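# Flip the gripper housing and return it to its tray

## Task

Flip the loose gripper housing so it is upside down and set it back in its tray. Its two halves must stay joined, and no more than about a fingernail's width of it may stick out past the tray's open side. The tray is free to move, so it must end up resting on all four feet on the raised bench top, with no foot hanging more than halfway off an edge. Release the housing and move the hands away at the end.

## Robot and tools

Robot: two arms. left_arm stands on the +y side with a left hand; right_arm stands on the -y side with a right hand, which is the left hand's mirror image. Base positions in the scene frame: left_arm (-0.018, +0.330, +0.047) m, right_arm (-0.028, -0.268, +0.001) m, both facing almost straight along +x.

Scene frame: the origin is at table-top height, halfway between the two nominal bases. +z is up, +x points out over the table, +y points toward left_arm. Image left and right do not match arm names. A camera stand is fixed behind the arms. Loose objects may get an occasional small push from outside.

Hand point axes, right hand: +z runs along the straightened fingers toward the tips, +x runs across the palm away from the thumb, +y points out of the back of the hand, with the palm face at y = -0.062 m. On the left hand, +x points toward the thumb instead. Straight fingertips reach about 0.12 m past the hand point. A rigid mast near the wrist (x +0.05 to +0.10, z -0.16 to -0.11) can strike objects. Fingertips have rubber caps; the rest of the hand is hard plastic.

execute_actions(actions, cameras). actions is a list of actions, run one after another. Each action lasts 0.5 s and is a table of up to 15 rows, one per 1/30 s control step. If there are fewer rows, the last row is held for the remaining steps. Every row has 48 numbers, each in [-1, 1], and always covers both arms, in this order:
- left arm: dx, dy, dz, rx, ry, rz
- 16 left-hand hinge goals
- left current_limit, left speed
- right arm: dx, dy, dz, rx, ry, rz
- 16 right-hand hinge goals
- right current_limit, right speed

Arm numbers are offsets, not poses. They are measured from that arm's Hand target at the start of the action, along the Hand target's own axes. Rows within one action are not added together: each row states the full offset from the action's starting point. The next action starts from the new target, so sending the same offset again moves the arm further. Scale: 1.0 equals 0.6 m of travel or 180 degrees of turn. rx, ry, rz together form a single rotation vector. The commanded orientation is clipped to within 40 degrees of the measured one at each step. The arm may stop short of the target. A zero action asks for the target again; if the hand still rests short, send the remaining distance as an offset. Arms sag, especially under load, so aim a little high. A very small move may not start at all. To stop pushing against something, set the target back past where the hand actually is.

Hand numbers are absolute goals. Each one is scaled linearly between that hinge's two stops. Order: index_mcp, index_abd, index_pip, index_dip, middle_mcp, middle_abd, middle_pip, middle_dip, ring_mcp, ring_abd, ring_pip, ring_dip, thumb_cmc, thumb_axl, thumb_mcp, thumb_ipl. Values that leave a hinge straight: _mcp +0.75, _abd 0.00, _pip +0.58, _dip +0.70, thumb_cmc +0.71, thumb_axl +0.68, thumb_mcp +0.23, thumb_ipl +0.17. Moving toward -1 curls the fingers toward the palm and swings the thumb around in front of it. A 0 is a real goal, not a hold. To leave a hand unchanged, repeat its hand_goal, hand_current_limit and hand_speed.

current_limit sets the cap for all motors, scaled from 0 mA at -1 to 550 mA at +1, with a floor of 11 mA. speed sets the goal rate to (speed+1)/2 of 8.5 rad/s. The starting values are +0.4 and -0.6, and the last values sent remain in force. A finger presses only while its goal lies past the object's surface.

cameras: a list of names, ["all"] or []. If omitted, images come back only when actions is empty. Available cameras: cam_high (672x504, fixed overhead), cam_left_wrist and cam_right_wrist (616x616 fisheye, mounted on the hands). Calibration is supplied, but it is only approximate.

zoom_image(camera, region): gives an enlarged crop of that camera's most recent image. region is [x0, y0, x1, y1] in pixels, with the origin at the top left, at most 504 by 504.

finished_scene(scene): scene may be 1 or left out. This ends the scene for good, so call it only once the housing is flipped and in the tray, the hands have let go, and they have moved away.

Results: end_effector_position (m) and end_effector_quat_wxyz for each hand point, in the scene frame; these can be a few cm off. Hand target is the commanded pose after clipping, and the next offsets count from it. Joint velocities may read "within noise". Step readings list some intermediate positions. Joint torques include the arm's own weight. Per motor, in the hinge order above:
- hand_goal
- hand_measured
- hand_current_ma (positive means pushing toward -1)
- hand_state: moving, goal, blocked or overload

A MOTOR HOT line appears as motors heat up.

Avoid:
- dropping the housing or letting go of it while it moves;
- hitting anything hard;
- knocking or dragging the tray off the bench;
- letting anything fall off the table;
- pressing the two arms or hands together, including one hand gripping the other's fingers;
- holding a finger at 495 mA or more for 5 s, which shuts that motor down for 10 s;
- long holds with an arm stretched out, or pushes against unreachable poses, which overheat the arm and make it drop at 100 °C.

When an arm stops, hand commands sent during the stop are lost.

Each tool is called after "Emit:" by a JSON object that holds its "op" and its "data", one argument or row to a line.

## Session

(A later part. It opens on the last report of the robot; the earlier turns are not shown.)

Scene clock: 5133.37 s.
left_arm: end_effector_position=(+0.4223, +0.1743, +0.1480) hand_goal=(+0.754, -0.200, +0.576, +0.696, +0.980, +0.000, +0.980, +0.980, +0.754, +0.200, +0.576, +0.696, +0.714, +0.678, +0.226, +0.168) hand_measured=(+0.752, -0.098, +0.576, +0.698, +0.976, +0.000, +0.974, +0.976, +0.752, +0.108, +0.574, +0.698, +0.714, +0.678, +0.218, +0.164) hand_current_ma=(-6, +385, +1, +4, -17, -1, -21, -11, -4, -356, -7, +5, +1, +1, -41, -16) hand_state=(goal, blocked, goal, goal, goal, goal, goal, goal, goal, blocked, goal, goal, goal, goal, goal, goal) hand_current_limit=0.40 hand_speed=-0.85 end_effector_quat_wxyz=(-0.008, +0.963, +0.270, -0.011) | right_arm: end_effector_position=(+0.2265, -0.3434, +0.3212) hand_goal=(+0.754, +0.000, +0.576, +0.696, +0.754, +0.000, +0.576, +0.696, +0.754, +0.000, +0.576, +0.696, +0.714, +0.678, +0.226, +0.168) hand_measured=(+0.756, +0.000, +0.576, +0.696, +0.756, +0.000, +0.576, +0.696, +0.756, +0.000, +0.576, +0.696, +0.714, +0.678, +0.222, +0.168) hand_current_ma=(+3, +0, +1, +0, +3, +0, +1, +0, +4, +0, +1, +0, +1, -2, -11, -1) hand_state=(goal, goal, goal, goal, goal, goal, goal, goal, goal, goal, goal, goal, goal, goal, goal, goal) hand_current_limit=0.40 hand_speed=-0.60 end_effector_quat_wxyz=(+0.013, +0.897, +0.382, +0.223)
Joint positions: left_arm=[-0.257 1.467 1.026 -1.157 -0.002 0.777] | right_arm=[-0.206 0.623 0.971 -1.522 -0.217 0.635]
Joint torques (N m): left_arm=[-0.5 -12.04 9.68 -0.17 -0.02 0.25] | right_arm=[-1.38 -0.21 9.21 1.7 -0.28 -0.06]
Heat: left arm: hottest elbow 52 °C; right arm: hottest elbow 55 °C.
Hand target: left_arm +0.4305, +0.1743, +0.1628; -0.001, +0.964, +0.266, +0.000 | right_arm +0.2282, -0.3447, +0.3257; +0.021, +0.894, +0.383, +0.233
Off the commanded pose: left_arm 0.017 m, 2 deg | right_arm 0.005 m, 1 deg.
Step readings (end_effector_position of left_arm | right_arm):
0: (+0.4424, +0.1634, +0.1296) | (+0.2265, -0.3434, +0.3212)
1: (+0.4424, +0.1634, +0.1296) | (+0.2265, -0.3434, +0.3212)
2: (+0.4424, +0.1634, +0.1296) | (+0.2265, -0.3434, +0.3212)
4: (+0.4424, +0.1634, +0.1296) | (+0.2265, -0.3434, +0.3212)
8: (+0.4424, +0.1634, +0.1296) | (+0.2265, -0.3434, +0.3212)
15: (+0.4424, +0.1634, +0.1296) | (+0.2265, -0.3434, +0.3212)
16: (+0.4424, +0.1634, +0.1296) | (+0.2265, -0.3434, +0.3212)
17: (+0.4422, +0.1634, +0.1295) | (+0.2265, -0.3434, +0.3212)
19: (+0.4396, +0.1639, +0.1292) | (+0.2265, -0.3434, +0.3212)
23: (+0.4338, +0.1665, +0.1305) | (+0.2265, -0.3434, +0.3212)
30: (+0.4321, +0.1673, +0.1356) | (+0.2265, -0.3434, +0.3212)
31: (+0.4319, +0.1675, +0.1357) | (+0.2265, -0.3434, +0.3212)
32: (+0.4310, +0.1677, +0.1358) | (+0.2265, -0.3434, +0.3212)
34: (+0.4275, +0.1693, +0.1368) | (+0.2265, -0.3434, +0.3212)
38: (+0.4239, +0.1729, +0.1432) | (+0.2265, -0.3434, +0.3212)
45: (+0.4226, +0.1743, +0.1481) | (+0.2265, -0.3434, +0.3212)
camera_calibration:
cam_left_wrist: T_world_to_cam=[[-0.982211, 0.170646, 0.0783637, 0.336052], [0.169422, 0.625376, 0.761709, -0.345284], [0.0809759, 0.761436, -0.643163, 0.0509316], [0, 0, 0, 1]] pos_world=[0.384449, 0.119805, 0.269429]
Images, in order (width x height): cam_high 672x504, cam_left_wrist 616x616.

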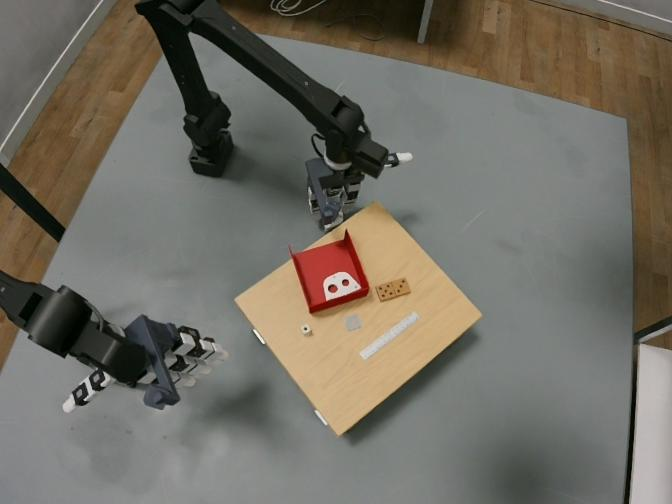

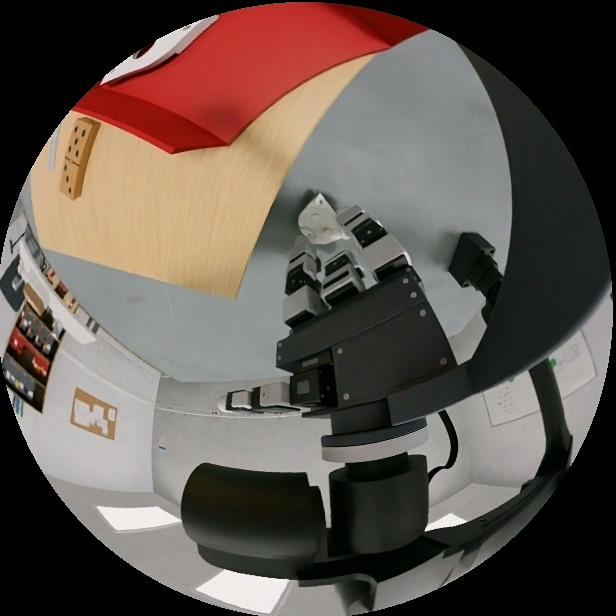

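Emit:
{"op": "execute_actions", "data": {
  "actions": [
    [[0,0,-0.07,0,0,0,0.754,-0.2,0.576,0.696,0.98,0,0.98,0.98,0.754,0.2,0.576,0.696,0.714,0.678,0.226,0.168,0.4,-0.85,0,0,0,0,0,0,0.754,0,0.576,0.696,0.754,0,0.576,0.696,0.754,0,0.576,0.696,0.714,0.678,0.226,0.168,0.4,-0.6]],
    [[0,0,-0.08,0,0,0,0.754,-0.2,0.576,0.696,0.98,0,0.98,0.98,0.754,0.2,0.576,0.696,0.714,0.678,0.226,0.168,0.4,-0.85,0,0,0,0,0,0,0.754,0,0.576,0.696,0.754,0,0.576,0.696,0.754,0,0.576,0.696,0.714,0.678,0.226,0.168,0.4,-0.6]],
    [[0,0,-0.08,0,0,0,0.754,-0.2,0.576,0.696,0.98,0,0.98,0.98,0.754,0.2,0.576,0.696,0.714,0.678,0.226,0.168,0.4,-0.85,0,0,0,0,0,0,0.754,0,0.576,0.696,0.754,0,0.576,0.696,0.754,0,0.576,0.696,0.714,0.678,0.226,0.168,0.4,-0.6]],
    [[0,0,-0.08,0,0,0,0.754,-0.2,0.576,0.696,0.98,0,0.98,0.98,0.754,0.2,0.576,0.696,0.714,0.678,0.226,0.168,0.4,-0.85,0,0,0,0,0,0,0.754,0,0.576,0.696,0.754,0,0.576,0.696,0.754,0,0.576,0.696,0.714,0.678,0.226,0.168,0.4,-0.6]],
    [[0,0,-0.08,0,0,0,0.754,-0.2,0.576,0.696,0.98,0,0.98,0.98,0.754,0.2,0.576,0.696,0.714,0.678,0.226,0.168,0.4,-0.85,0,0,0,0,0,0,0.754,0,0.576,0.696,0.754,0,0.576,0.696,0.754,0,0.576,0.696,0.714,0.678,0.226,0.168,0.4,-0.6]]
  ],
  "cameras": ["cam_left_wrist","cam_high"]
}}

Emit:
{"op": "zoom_image", "data": {
  "camera": "cam_left_wrist",
  "region": [260, 180, 400, 320]
}}

Emit:
{"op": "zoom_image", "data": {
  "camera": "cam_high",
  "region": [280, 130, 400, 250]
}}

Scene clock: 5151.20 s.
left_arm: end_effector_position=(+0.4233, +0.1735, +0.3744) hand_goal=(+0.754, -0.200, +0.576, +0.696, +0.980, +0.000, +0.980, +0.980, +0.754, +0.200, +0.576, +0.696, +0.714, +0.678, +0.226, +0.168) hand_measured=(+0.752, -0.098, +0.576, +0.698, +0.976, +0.000, +0.974, +0.976, +0.752, +0.108, +0.574, +0.698, +0.714, +0.678, +0.218, +0.164) hand_current_ma=(-6, +385, +1, +4, -17, -1, -21, -11, -5, -356, -7, +5, +1, +1, -41, -16) hand_state=(goal, blocked, goal, goal, goal, goal, goal, goal, goal, blocked, goal, goal, goal, goal, goal, goal) hand_current_limit=0.40 hand_speed=-0.85 end_effector_quat_wxyz=(+0.014, +0.963, +0.270, +0.020) | right_arm: end_effector_position=(+0.2265, -0.3434, +0.3212) hand_goal=(+0.754, +0.000, +0.576, +0.696, +0.754, +0.000, +0.576, +0.696, +0.754, +0.000, +0.576, +0.696, +0.714, +0.678, +0.226, +0.168) hand_measured=(+0.756, +0.000, +0.576, +0.696, +0.756, +0.000, +0.576, +0.696, +0.756, +0.000, +0.576, +0.696, +0.714, +0.678, +0.222, +0.168) hand_current_ma=(+3, +0, +1, +0, +3, +0, +1, +0, +4, +0, +1, +0, +1, -2, -11, -1) hand_state=(goal, goal, goal, goal, goal, goal, goal, goal, goal, goal, goal, goal, goal, goal, goal, goal) hand_current_limit=0.40 hand_speed=-0.60 end_effector_quat_wxyz=(+0.013, +0.897, +0.382, +0.223)
Joint positions: left_arm=[-0.256 1.337 1.485 -1.671 0.005 0.78] | right_arm=[-0.206 0.623 0.971 -1.522 -0.217 0.635]
Joint torques (N m): left_arm=[-0.67 -10.23 12.37 0.05 0.11 0.2] | right_arm=[-1.26 -0.56 9.11 1.51 -0.25 -0.07]
Heat: left arm: hottest elbow 53 °C; right arm: hottest elbow 55 °C.
Hand target: left_arm +0.4305, +0.1740, +0.3968; +0.000, +0.964, +0.266, +0.000 | right_arm +0.2282, -0.3447, +0.3257; +0.021, +0.894, +0.383, +0.233
Off the commanded pose: left_arm 0.023 m, 3 deg | right_arm 0.005 m, 1 deg.
joint sent to its limit (left arm) — joint 4 (wrist pitch), lower limit. The joint targets are off in orientation, not in position.
Step readings (end_effector_position of left_arm | right_arm):
0: (+0.4223, +0.1742, +0.1480) | (+0.2265, -0.3434, +0.3212)
1: (+0.4218, +0.1744, +0.1479) | (+0.2265, -0.3434, +0.3212)
2: (+0.4200, +0.1748, +0.1479) | (+0.2265, -0.3434, +0.3212)
4: (+0.4146, +0.1762, +0.1505) | (+0.2265, -0.3434, +0.3212)
8: (+0.4105, +0.1772, +0.1651) | (+0.2265, -0.3434, +0.3212)
15: (+0.4172, +0.1755, +0.1848) | (+0.2265, -0.3434, +0.3212)
16: (+0.4169, +0.1756, +0.1851) | (+0.2265, -0.3434, +0.3212)
17: (+0.4152, +0.1760, +0.1859) | (+0.2265, -0.3434, +0.3212)
19: (+0.4116, +0.1769, +0.1911) | (+0.2265, -0.3434, +0.3212)
23: (+0.4141, +0.1763, +0.2125) | (+0.2265, -0.3434, +0.3212)
30: (+0.4190, +0.1751, +0.2332) | (+0.2265, -0.3434, +0.3212)
31: (+0.4184, +0.1752, +0.2333) | (+0.2265, -0.3434, +0.3212)
32: (+0.4167, +0.1756, +0.2342) | (+0.2265, -0.3434, +0.3212)
34: (+0.4129, +0.1766, +0.2400) | (+0.2265, -0.3434, +0.3212)
38: (+0.4174, +0.1755, +0.2625) | (+0.2265, -0.3434, +0.3212)
45: (+0.4204, +0.1747, +0.2789) | (+0.2265, -0.3434, +0.3212)
46: (+0.4198, +0.1749, +0.2791) | (+0.2265, -0.3434, +0.3212)
47: (+0.4182, +0.1753, +0.2805) | (+0.2265, -0.3434, +0.3212)
49: (+0.4149, +0.1761, +0.2879) | (+0.2265, -0.3434, +0.3212)
53: (+0.4197, +0.1749, +0.3139) | (+0.2265, -0.3434, +0.3212)
60: (+0.4219, +0.1743, +0.3280) | (+0.2265, -0.3434, +0.3212)
61: (+0.4215, +0.1744, +0.3281) | (+0.2265, -0.3434, +0.3212)
62: (+0.4211, +0.1745, +0.3287) | (+0.2265, -0.3434, +0.3212)
64: (+0.4212, +0.1740, +0.3332) | (+0.2265, -0.3434, +0.3212)
68: (+0.4234, +0.1733, +0.3518) | (+0.2265, -0.3434, +0.3212)
75: (+0.4232, +0.1736, +0.3740) | (+0.2265, -0.3434, +0.3212)
camera_calibration:
cam_left_wrist: T_world_to_cam=[[-0.985006, 0.172488, 0.00331183, 0.348375], [0.115359, 0.644249, 0.756066, -0.495735], [0.128279, 0.745112, -0.654487, 0.184012], [0, 0, 0, 1]] pos_world=[0.376734, 0.122176, 0.494088]
Images, in order (width x height): cam_high 672x504, cam_left_wrist 616x616.

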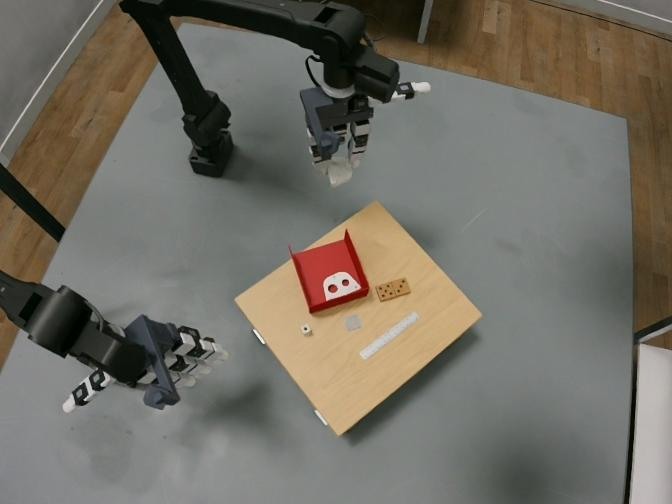

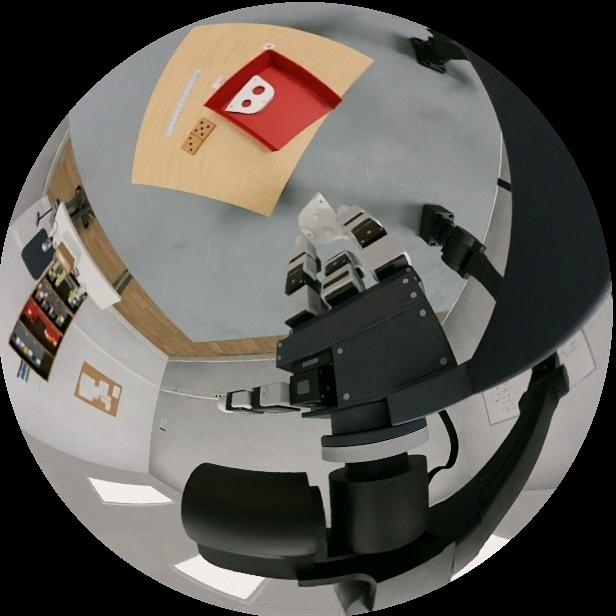

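Scaled by 3.600 from the camera's 616x616 image, which has a finer 880x880 frame.

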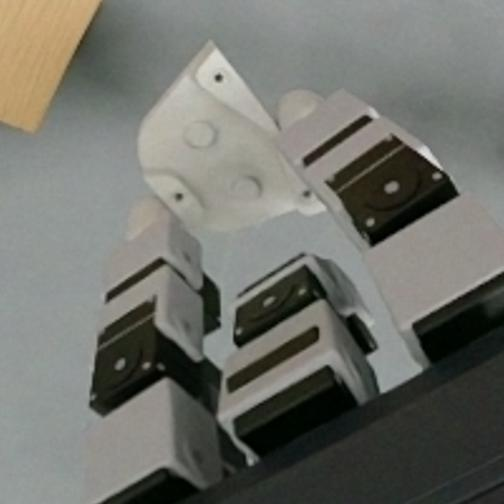

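Scaled by 4.200 from the camera's 672x504 image, which has a finer 960x720 frame.

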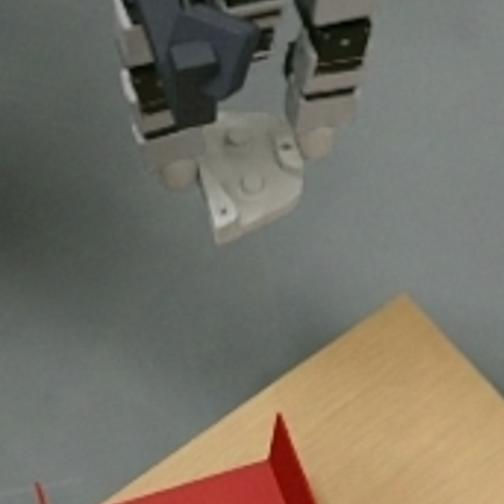

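Emit:
{"op": "execute_actions", "data": {
  "actions": [
    [[0,0,-0.04,0,0,-0.06,0.754,-0.2,0.576,0.696,0.98,0,0.98,0.98,0.754,0.2,0.576,0.696,0.714,0.678,0.226,0.168,0.4,-0.85,0,0,0,0,0,0,0.754,0,0.576,0.696,0.754,0,0.576,0.696,0.754,0,0.576,0.696,0.714,0.678,0.226,0.168,0.4,-0.6]],
    [[0,0,0,0,0,-0.087,0.754,-0.2,0.576,0.696,0.98,0,0.98,0.98,0.754,0.2,0.576,0.696,0.714,0.678,0.226,0.168,0.4,-0.85,0,0,0,0,0,0,0.754,0,0.576,0.696,0.754,0,0.576,0.696,0.754,0,0.576,0.696,0.714,0.678,0.226,0.168,0.4,-0.6]],
    [[0,0,0,0,0,-0.087,0.754,-0.2,0.576,0.696,0.98,0,0.98,0.98,0.754,0.2,0.576,0.696,0.714,0.678,0.226,0.168,0.4,-0.85,0,0,0,0,0,0,0.754,0,0.576,0.696,0.754,0,0.576,0.696,0.754,0,0.576,0.696,0.714,0.678,0.226,0.168,0.4,-0.6]],
    [[0,0,0,0,0,-0.087,0.754,-0.2,0.576,0.696,0.98,0,0.98,0.98,0.754,0.2,0.576,0.696,0.714,0.678,0.226,0.168,0.4,-0.85,0,0,0,0,0,0,0.754,0,0.576,0.696,0.754,0,0.576,0.696,0.754,0,0.576,0.696,0.714,0.678,0.226,0.168,0.4,-0.6]],
    [[0,0,0,0,0,-0.087,0.754,-0.2,0.576,0.696,0.98,0,0.98,0.98,0.754,0.2,0.576,0.696,0.714,0.678,0.226,0.168,0.4,-0.85,0,0,0,0,0,0,0.754,0,0.576,0.696,0.754,0,0.576,0.696,0.754,0,0.576,0.696,0.714,0.678,0.226,0.168,0.4,-0.6]],
    [[0,0,0,0,0,-0.087,0.754,-0.2,0.576,0.696,0.98,0,0.98,0.98,0.754,0.2,0.576,0.696,0.714,0.678,0.226,0.168,0.4,-0.85,0,0,0,0,0,0,0.754,0,0.576,0.696,0.754,0,0.576,0.696,0.754,0,0.576,0.696,0.714,0.678,0.226,0.168,0.4,-0.6]]
  ],
  "cameras": ["cam_left_wrist","cam_high"]
}}

Emit:
{"op": "zoom_image", "data": {
  "camera": "cam_left_wrist",
  "region": [220, 80, 420, 280]
}}

Scene clock: 5181.70 s.
left_arm: end_effector_position=(+0.4227, +0.1793, +0.4024) hand_goal=(+0.754, -0.200, +0.576, +0.696, +0.980, +0.000, +0.980, +0.980, +0.754, +0.200, +0.576, +0.696, +0.714, +0.678, +0.226, +0.168) hand_measured=(+0.752, -0.098, +0.576, +0.698, +0.976, +0.000, +0.974, +0.976, +0.752, +0.108, +0.574, +0.698, +0.714, +0.678, +0.218, +0.164) hand_current_ma=(-3, +385, +1, +4, -17, -1, -21, -11, -4, -356, -7, +5, -1, +1, -41, -16) hand_state=(goal, blocked, goal, goal, goal, goal, goal, goal, goal, blocked, goal, goal, goal, goal, goal, goal) hand_current_limit=0.40 hand_speed=-0.85 end_effector_quat_wxyz=(+0.055, +0.510, +0.859, +0.016) | right_arm: end_effector_position=(+0.2265, -0.3434, +0.3212) hand_goal=(+0.754, +0.000, +0.576, +0.696, +0.754, +0.000, +0.576, +0.696, +0.754, +0.000, +0.576, +0.696, +0.714, +0.678, +0.226, +0.168) hand_measured=(+0.756, +0.000, +0.576, +0.696, +0.756, +0.000, +0.576, +0.696, +0.756, +0.000, +0.576, +0.696, +0.714, +0.678, +0.222, +0.168) hand_current_ma=(+3, +0, +1, +0, +3, +0, +1, +0, +4, +0, +1, +0, +1, -2, -11, -1) hand_state=(goal, goal, goal, goal, goal, goal, goal, goal, goal, goal, goal, goal, goal, goal, goal, goal) hand_current_limit=0.40 hand_speed=-0.60 end_effector_quat_wxyz=(+0.013, +0.897, +0.382, +0.223)
Joint positions: left_arm=[-0.532 1.42 1.635 -1.675 -0.029 -1.018] | right_arm=[-0.206 0.623 0.971 -1.522 -0.217 0.635]
Joint torques (N m): left_arm=[-0.97 -10.81 12.66 0.35 -0.21 -0.11] | right_arm=[-1.32 -0.62 9.2 1.63 -0.28 -0.07]
Heat: left arm: hottest elbow 58 °C; right arm: hottest elbow 54 °C.
Hand target: left_arm +0.4304, +0.1740, +0.4206; +0.000, +0.500, +0.866, +0.000 | right_arm +0.2282, -0.3447, +0.3257; +0.021, +0.894, +0.383, +0.233
Off the commanded pose: left_arm 0.021 m, 7 deg | right_arm 0.005 m, 1 deg.
joint sent to its limit (left arm) — joint 4 (wrist pitch), lower limit. The joint targets are off in orientation, not in position.
Step readings (end_effector_position of left_arm | right_arm):
0: (+0.4233, +0.1735, +0.3744) | (+0.2265, -0.3434, +0.3212)
1: (+0.4233, +0.1735, +0.3744) | (+0.2265, -0.3434, +0.3212)
2: (+0.4237, +0.1738, +0.3745) | (+0.2265, -0.3434, +0.3212)
4: (+0.4249, +0.1750, +0.3756) | (+0.2265, -0.3434, +0.3212)
8: (+0.4249, +0.1766, +0.3816) | (+0.2265, -0.3434, +0.3212)
15: (+0.4242, +0.1766, +0.3923) | (+0.2265, -0.3434, +0.3212)
16: (+0.4246, +0.1764, +0.3927) | (+0.2265, -0.3434, +0.3212)
17: (+0.4250, +0.1760, +0.3927) | (+0.2265, -0.3434, +0.3212)
19: (+0.4264, +0.1761, +0.3928) | (+0.2265, -0.3434, +0.3212)
23: (+0.4260, +0.1718, +0.3939) | (+0.2265, -0.3434, +0.3212)
30: (+0.4265, +0.1722, +0.3946) | (+0.2265, -0.3434, +0.3212)
31: (+0.4269, +0.1733, +0.3946) | (+0.2265, -0.3434, +0.3212)
32: (+0.4271, +0.1739, +0.3946) | (+0.2265, -0.3434, +0.3212)
34: (+0.4274, +0.1755, +0.3945) | (+0.2265, -0.3434, +0.3212)
38: (+0.4250, +0.1719, +0.3944) | (+0.2265, -0.3434, +0.3212)
45: (+0.4235, +0.1733, +0.3944) | (+0.2265, -0.3434, +0.3212)
46: (+0.4236, +0.1745, +0.3943) | (+0.2265, -0.3434, +0.3212)
47: (+0.4235, +0.1753, +0.3948) | (+0.2265, -0.3434, +0.3212)
49: (+0.4229, +0.1772, +0.3966) | (+0.2265, -0.3434, +0.3212)
53: (+0.4211, +0.1743, +0.4024) | (+0.2265, -0.3434, +0.3212)
60: (+0.4215, +0.1751, +0.4034) | (+0.2265, -0.3434, +0.3212)
61: (+0.4218, +0.1760, +0.4029) | (+0.2265, -0.3434, +0.3212)
62: (+0.4218, +0.1767, +0.4024) | (+0.2265, -0.3434, +0.3212)
64: (+0.4225, +0.1779, +0.4029) | (+0.2265, -0.3434, +0.3212)
68: (+0.4239, +0.1746, +0.4032) | (+0.2265, -0.3434, +0.3212)
75: (+0.4228, +0.1758, +0.4002) | (+0.2265, -0.3434, +0.3212)
76: (+0.4226, +0.1766, +0.4005) | (+0.2265, -0.3434, +0.3212)
77: (+0.4225, +0.1777, +0.4010) | (+0.2265, -0.3434, +0.3212)
79: (+0.4230, +0.1780, +0.4039) | (+0.2265, -0.3434, +0.3212)
83: (+0.4254, +0.1762, +0.4070) | (+0.2265, -0.3434, +0.3212)
90: (+0.4240, +0.1776, +0.4012) | (+0.2265, -0.3434, +0.3212)
camera_calibration:
cam_left_wrist: T_world_to_cam=[[-0.224347, -0.972936, 0.0553566, 0.209632], [-0.703784, 0.201052, 0.681371, -0.0647863], [-0.67406, 0.113904, -0.729842, 0.680893], [0, 0, 0, 1]] pos_world=[0.460397, 0.139427, 0.529483]
Images, in order (width x height): cam_high 672x504, cam_left_wrist 616x616.

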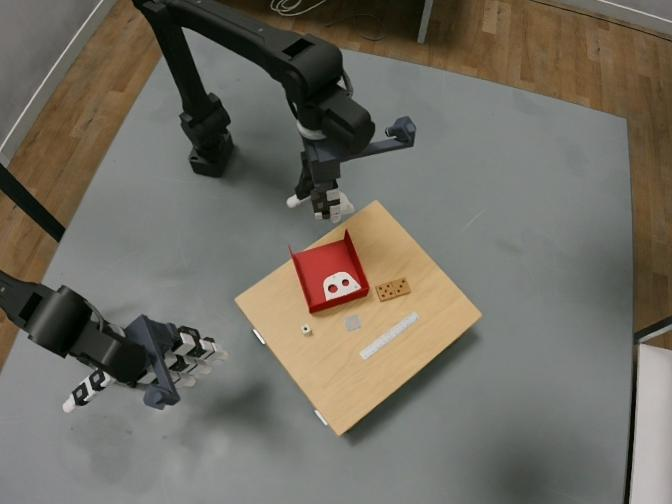

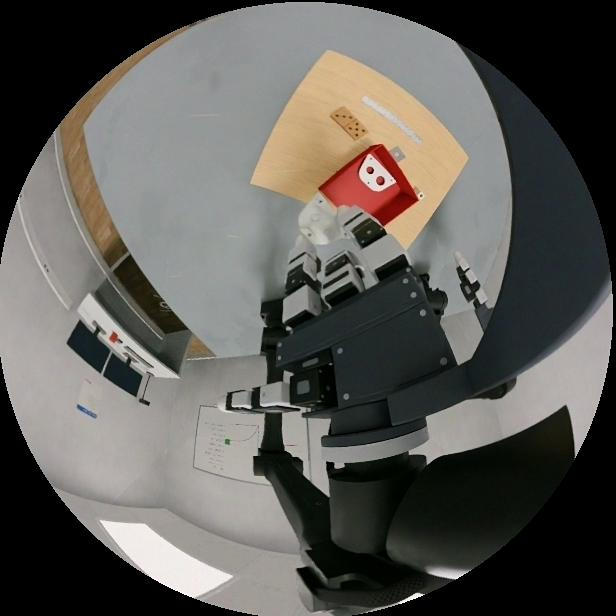

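Scaled by 2.520 from the camera's 616x616 image, which has a finer 880x880 frame.

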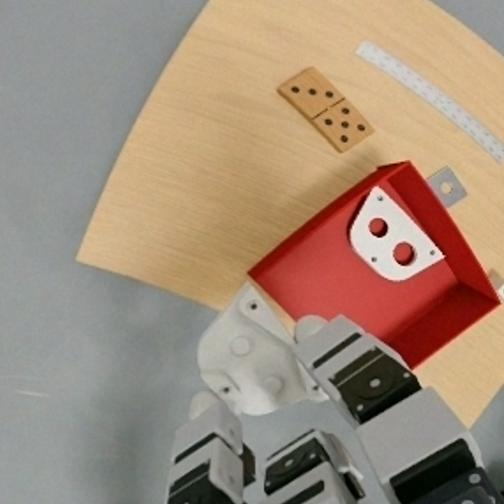

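Emit:
{"op": "execute_actions", "data": {
  "actions": [
    [[-0.055,-0.0247,0,0,0,-0.025,0.754,-0.2,0.576,0.696,0.98,0,0.98,0.98,0.754,0.2,0.576,0.696,0.714,0.678,0.226,0.168,0.4,-0.85,0,0,0,0,0,0,0.754,0,0.576,0.696,0.754,0,0.576,0.696,0.754,0,0.576,0.696,0.714,0.678,0.226,0.168,0.4,-0.6]],
    [[-0.055,-0.0247,0.03,0,0,0,0.754,-0.2,0.576,0.696,0.98,0,0.98,0.98,0.754,0.2,0.576,0.696,0.714,0.678,0.226,0.168,0.4,-0.85,0,0,0,0,0,0,0.754,0,0.576,0.696,0.754,0,0.576,0.696,0.754,0,0.576,0.696,0.714,0.678,0.226,0.168,0.4,-0.6]]
  ],
  "cameras": ["cam_left_wrist","cam_high"]
}}

Emit:
{"op": "zoom_image", "data": {
  "camera": "cam_left_wrist",
  "region": [220, 80, 420, 280]
}}

Emit:
{"op": "zoom_image", "data": {
  "camera": "cam_high",
  "region": [270, 170, 390, 320]
}}

Scene clock: 5200.97 s.
left_arm: end_effector_position=(+0.4342, +0.1071, +0.3828) hand_goal=(+0.754, -0.200, +0.576, +0.696, +0.980, +0.000, +0.980, +0.980, +0.754, +0.200, +0.576, +0.696, +0.714, +0.678, +0.226, +0.168) hand_measured=(+0.754, -0.098, +0.576, +0.698, +0.976, +0.000, +0.974, +0.976, +0.752, +0.108, +0.574, +0.698, +0.714, +0.678, +0.218, +0.164) hand_current_ma=(-2, +385, +1, +4, -18, -1, -21, -11, -5, -356, -7, +5, -1, +1, -41, -16) hand_state=(goal, blocked, goal, goal, goal, goal, goal, goal, goal, blocked, goal, goal, goal, goal, goal, goal) hand_current_limit=0.40 hand_speed=-0.85 end_effector_quat_wxyz=(+0.042, +0.478, +0.877, +0.009) | right_arm: end_effector_position=(+0.2265, -0.3434, +0.3212) hand_goal=(+0.754, +0.000, +0.576, +0.696, +0.754, +0.000, +0.576, +0.696, +0.754, +0.000, +0.576, +0.696, +0.714, +0.678, +0.226, +0.168) hand_measured=(+0.756, +0.000, +0.576, +0.696, +0.756, +0.000, +0.576, +0.696, +0.756, +0.000, +0.576, +0.696, +0.714, +0.678, +0.222, +0.168) hand_current_ma=(+3, +0, +1, +0, +3, +0, +1, +0, +4, +0, +1, +0, +1, -2, -11, -1) hand_state=(goal, goal, goal, goal, goal, goal, goal, goal, goal, goal, goal, goal, goal, goal, goal, goal) hand_current_limit=0.40 hand_speed=-0.60 end_effector_quat_wxyz=(+0.013, +0.897, +0.382, +0.223)
Joint positions: left_arm=[-0.653 1.577 1.764 -1.676 -0.03 -1.213] | right_arm=[-0.206 0.623 0.971 -1.522 -0.217 0.635]
Joint torques (N m): left_arm=[-1.2 -14.74 12.81 0.31 -0.05 -0.17] | right_arm=[-1.2 0.03 9.17 1.68 -0.27 -0.07]
Heat: left arm: hottest elbow 64 °C; right arm: hottest elbow 54 °C.
Hand target: left_arm +0.4406, +0.1024, +0.4026; +0.000, +0.466, +0.885, +0.001 | right_arm +0.2282, -0.3447, +0.3257; +0.021, +0.894, +0.383, +0.233
Off the commanded pose: left_arm 0.021 m, 5 deg | right_arm 0.005 m, 1 deg.
joint sent to its limit (left arm) — joint 4 (wrist pitch), lower limit. The joint targets are off in orientation, not in position.
Step readings (end_effector_position of left_arm | right_arm):
0: (+0.4227, +0.1793, +0.4024) | (+0.2265, -0.3434, +0.3212)
1: (+0.4226, +0.1793, +0.4027) | (+0.2265, -0.3434, +0.3212)
2: (+0.4223, +0.1773, +0.4032) | (+0.2265, -0.3434, +0.3212)
4: (+0.4248, +0.1714, +0.4068) | (+0.2265, -0.3434, +0.3212)
8: (+0.4277, +0.1502, +0.4088) | (+0.2265, -0.3434, +0.3212)
15: (+0.4262, +0.1402, +0.4004) | (+0.2265, -0.3434, +0.3212)
16: (+0.4263, +0.1402, +0.4003) | (+0.2265, -0.3434, +0.3212)
17: (+0.4265, +0.1394, +0.4005) | (+0.2265, -0.3434, +0.3212)
19: (+0.4292, +0.1341, +0.4022) | (+0.2265, -0.3434, +0.3212)
23: (+0.4334, +0.1180, +0.3974) | (+0.2265, -0.3434, +0.3212)
30: (+0.4343, +0.1070, +0.3821) | (+0.2265, -0.3434, +0.3212)
camera_calibration:
cam_left_wrist: T_world_to_cam=[[-0.150525, -0.986585, 0.063191, 0.109381], [-0.696228, 0.15117, 0.701722, -0.0345775], [-0.701861, 0.061631, -0.709643, 0.692486], [0, 0, 0, 1]] pos_world=[0.47842, 0.070462, 0.50877]
Images, in order (width x height): cam_high 672x504, cam_left_wrist 616x616.

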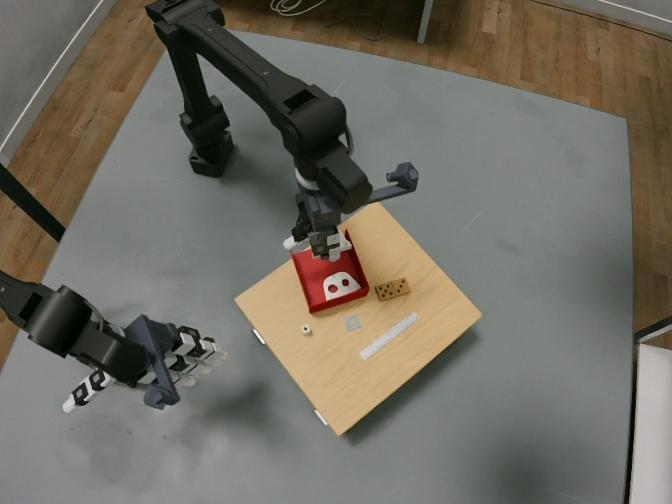

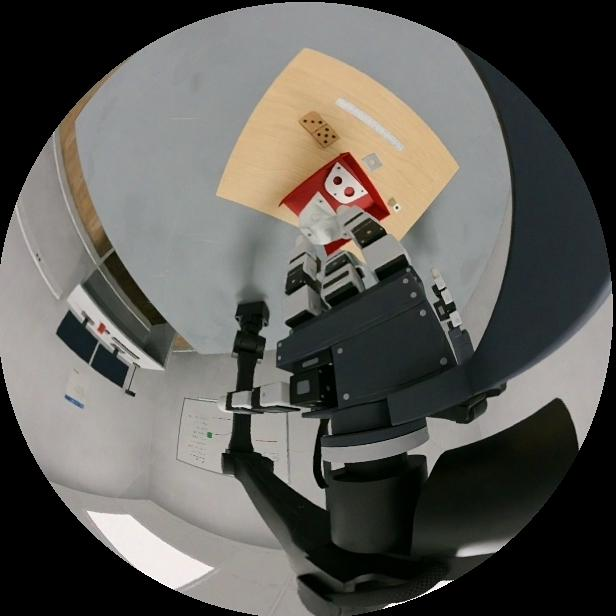

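Scaled by 2.520 from the camera's 616x616 image, which has a finer 880x880 frame.

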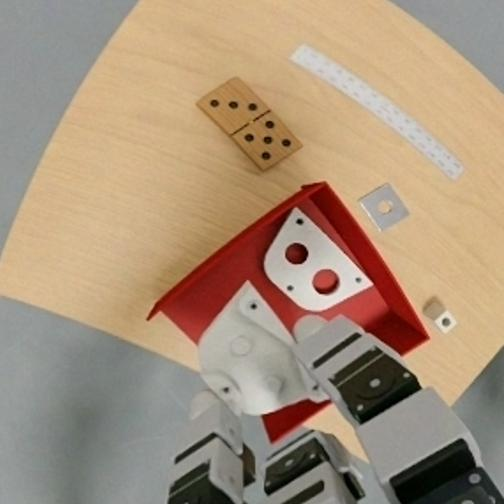

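Scaled by 3.360 from the camera's 672x504 image, which has a finer 960x720 frame.

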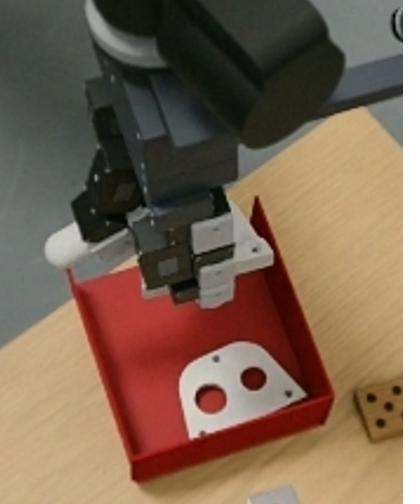

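Emit:
{"op": "execute_actions", "data": {
  "actions": [
    [[0,0,0.063,0,0,0,0.754,-0.2,0.576,0.696,0.98,0,0.98,0.98,0.754,0.2,0.576,0.696,0.714,0.678,0.226,0.168,0.4,-0.85,0,0,0,0,0,0,0.754,0,0.576,0.696,0.754,0,0.576,0.696,0.754,0,0.576,0.696,0.714,0.678,0.226,0.168,0.4,-0.6]],
    [[0,0,0.055,0,0,0,0.754,-0.2,0.576,0.696,0.98,0,0.98,0.98,0.754,0.2,0.576,0.696,0.714,0.678,0.226,0.168,0.4,-0.85,0,0,0,0,0,0,0.754,0,0.576,0.696,0.754,0,0.576,0.696,0.754,0,0.576,0.696,0.714,0.678,0.226,0.168,0.4,-0.6]]
  ],
  "cameras": ["cam_left_wrist","cam_high"]
}}

Emit:
{"op": "zoom_image", "data": {
  "camera": "cam_left_wrist",
  "region": [220, 100, 420, 300]
}}

Emit:
{"op": "zoom_image", "data": {
  "camera": "cam_high",
  "region": [270, 190, 390, 320]
}}

Scene clock: 5226.30 s.
left_arm: end_effector_position=(+0.4366, +0.1010, +0.3346) hand_goal=(+0.754, -0.200, +0.576, +0.696, +0.980, +0.000, +0.980, +0.980, +0.754, +0.200, +0.576, +0.696, +0.714, +0.678, +0.226, +0.168) hand_measured=(+0.754, -0.098, +0.576, +0.698, +0.976, +0.000, +0.974, +0.976, +0.752, +0.108, +0.574, +0.698, +0.714, +0.678, +0.218, +0.164) hand_current_ma=(-2, +385, +1, +4, -18, -1, -21, -11, -5, -356, -7, +5, -1, +1, -41, -16) hand_state=(goal, blocked, goal, goal, goal, goal, goal, goal, goal, blocked, goal, goal, goal, goal, goal, goal) hand_current_limit=0.40 hand_speed=-0.85 end_effector_quat_wxyz=(-0.002, +0.476, +0.879, +0.002) | right_arm: end_effector_position=(+0.2265, -0.3434, +0.3212) hand_goal=(+0.754, +0.000, +0.576, +0.696, +0.754, +0.000, +0.576, +0.696, +0.754, +0.000, +0.576, +0.696, +0.714, +0.678, +0.226, +0.168) hand_measured=(+0.756, +0.000, +0.576, +0.696, +0.756, +0.000, +0.576, +0.696, +0.756, +0.000, +0.576, +0.696, +0.714, +0.678, +0.222, +0.168) hand_current_ma=(+3, +0, +1, +0, +3, +0, +1, +0, +4, +0, +1, +0, +1, -2, -11, -1) hand_state=(goal, goal, goal, goal, goal, goal, goal, goal, goal, goal, goal, goal, goal, goal, goal, goal) hand_current_limit=0.40 hand_speed=-0.60 end_effector_quat_wxyz=(+0.013, +0.897, +0.382, +0.223)
Joint positions: left_arm=[-0.651 1.635 1.716 -1.657 -0.004 -1.217] | right_arm=[-0.206 0.623 0.971 -1.522 -0.217 0.635]
Joint torques (N m): left_arm=[-0.67 -13.63 8.72 0.44 0 -0.14] | right_arm=[-0.97 -0.38 9.16 1.63 -0.28 -0.08]
Heat: left arm: hottest elbow 68 °C; right arm: hottest elbow 54 °C.
Hand target: left_arm +0.4406, +0.1027, +0.3319; +0.000, +0.466, +0.885, +0.001 | right_arm +0.2282, -0.3447, +0.3257; +0.021, +0.894, +0.383, +0.233
Off the commanded pose: left_arm 0.005 m, 1 deg | right_arm 0.005 m, 1 deg.
Step readings (end_effector_position of left_arm | right_arm):
0: (+0.4342, +0.1071, +0.3828) | (+0.2265, -0.3434, +0.3212)
1: (+0.4341, +0.1071, +0.3828) | (+0.2265, -0.3434, +0.3212)
2: (+0.4339, +0.1067, +0.3825) | (+0.2265, -0.3434, +0.3212)
4: (+0.4335, +0.1056, +0.3810) | (+0.2265, -0.3434, +0.3212)
8: (+0.4349, +0.1033, +0.3745) | (+0.2265, -0.3434, +0.3212)
15: (+0.4378, +0.1010, +0.3651) | (+0.2265, -0.3434, +0.3212)
16: (+0.4377, +0.1009, +0.3651) | (+0.2265, -0.3434, +0.3212)
17: (+0.4373, +0.1008, +0.3638) | (+0.2265, -0.3434, +0.3212)
19: (+0.4363, +0.1008, +0.3599) | (+0.2265, -0.3434, +0.3212)
23: (+0.4344, +0.1017, +0.3460) | (+0.2265, -0.3434, +0.3212)
30: (+0.4364, +0.1009, +0.3346) | (+0.2265, -0.3434, +0.3212)
camera_calibration:
cam_left_wrist: T_world_to_cam=[[-0.141642, -0.988861, 0.045724, 0.108999], [-0.635297, 0.126227, 0.761882, -0.0423651], [-0.759167, 0.0788666, -0.6461, 0.662305], [0, 0, 0, 1]] pos_world=[0.491325, 0.060899, 0.455209]
Images, in order (width x height): cam_high 672x504, cam_left_wrist 616x616.

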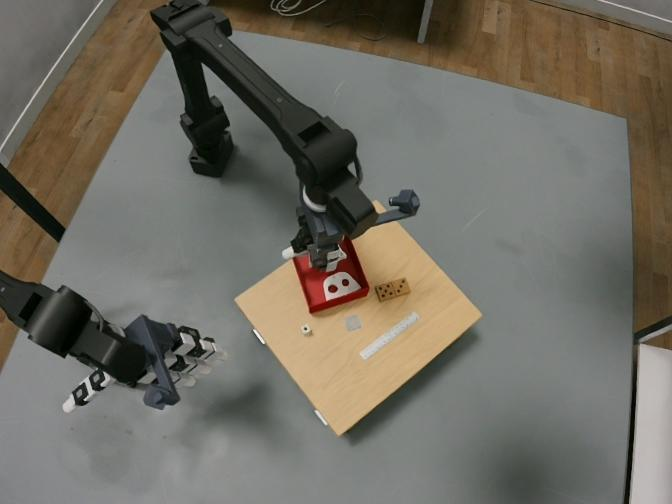

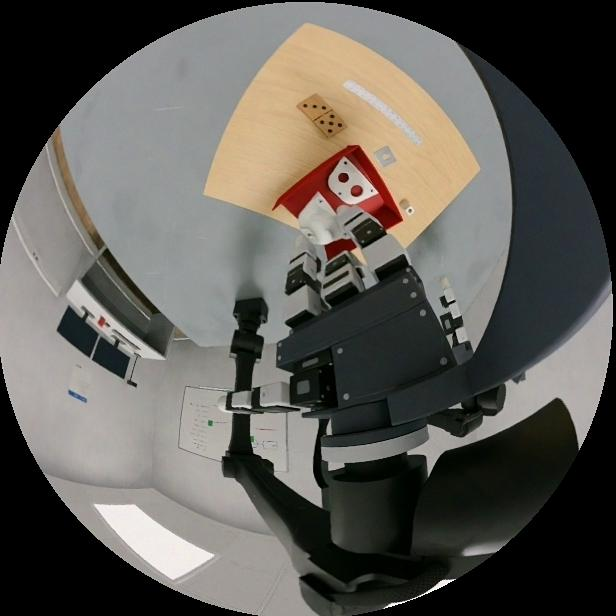

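Scaled by 2.520 from the camera's 616x616 image, which has a finer 880x880 frame.

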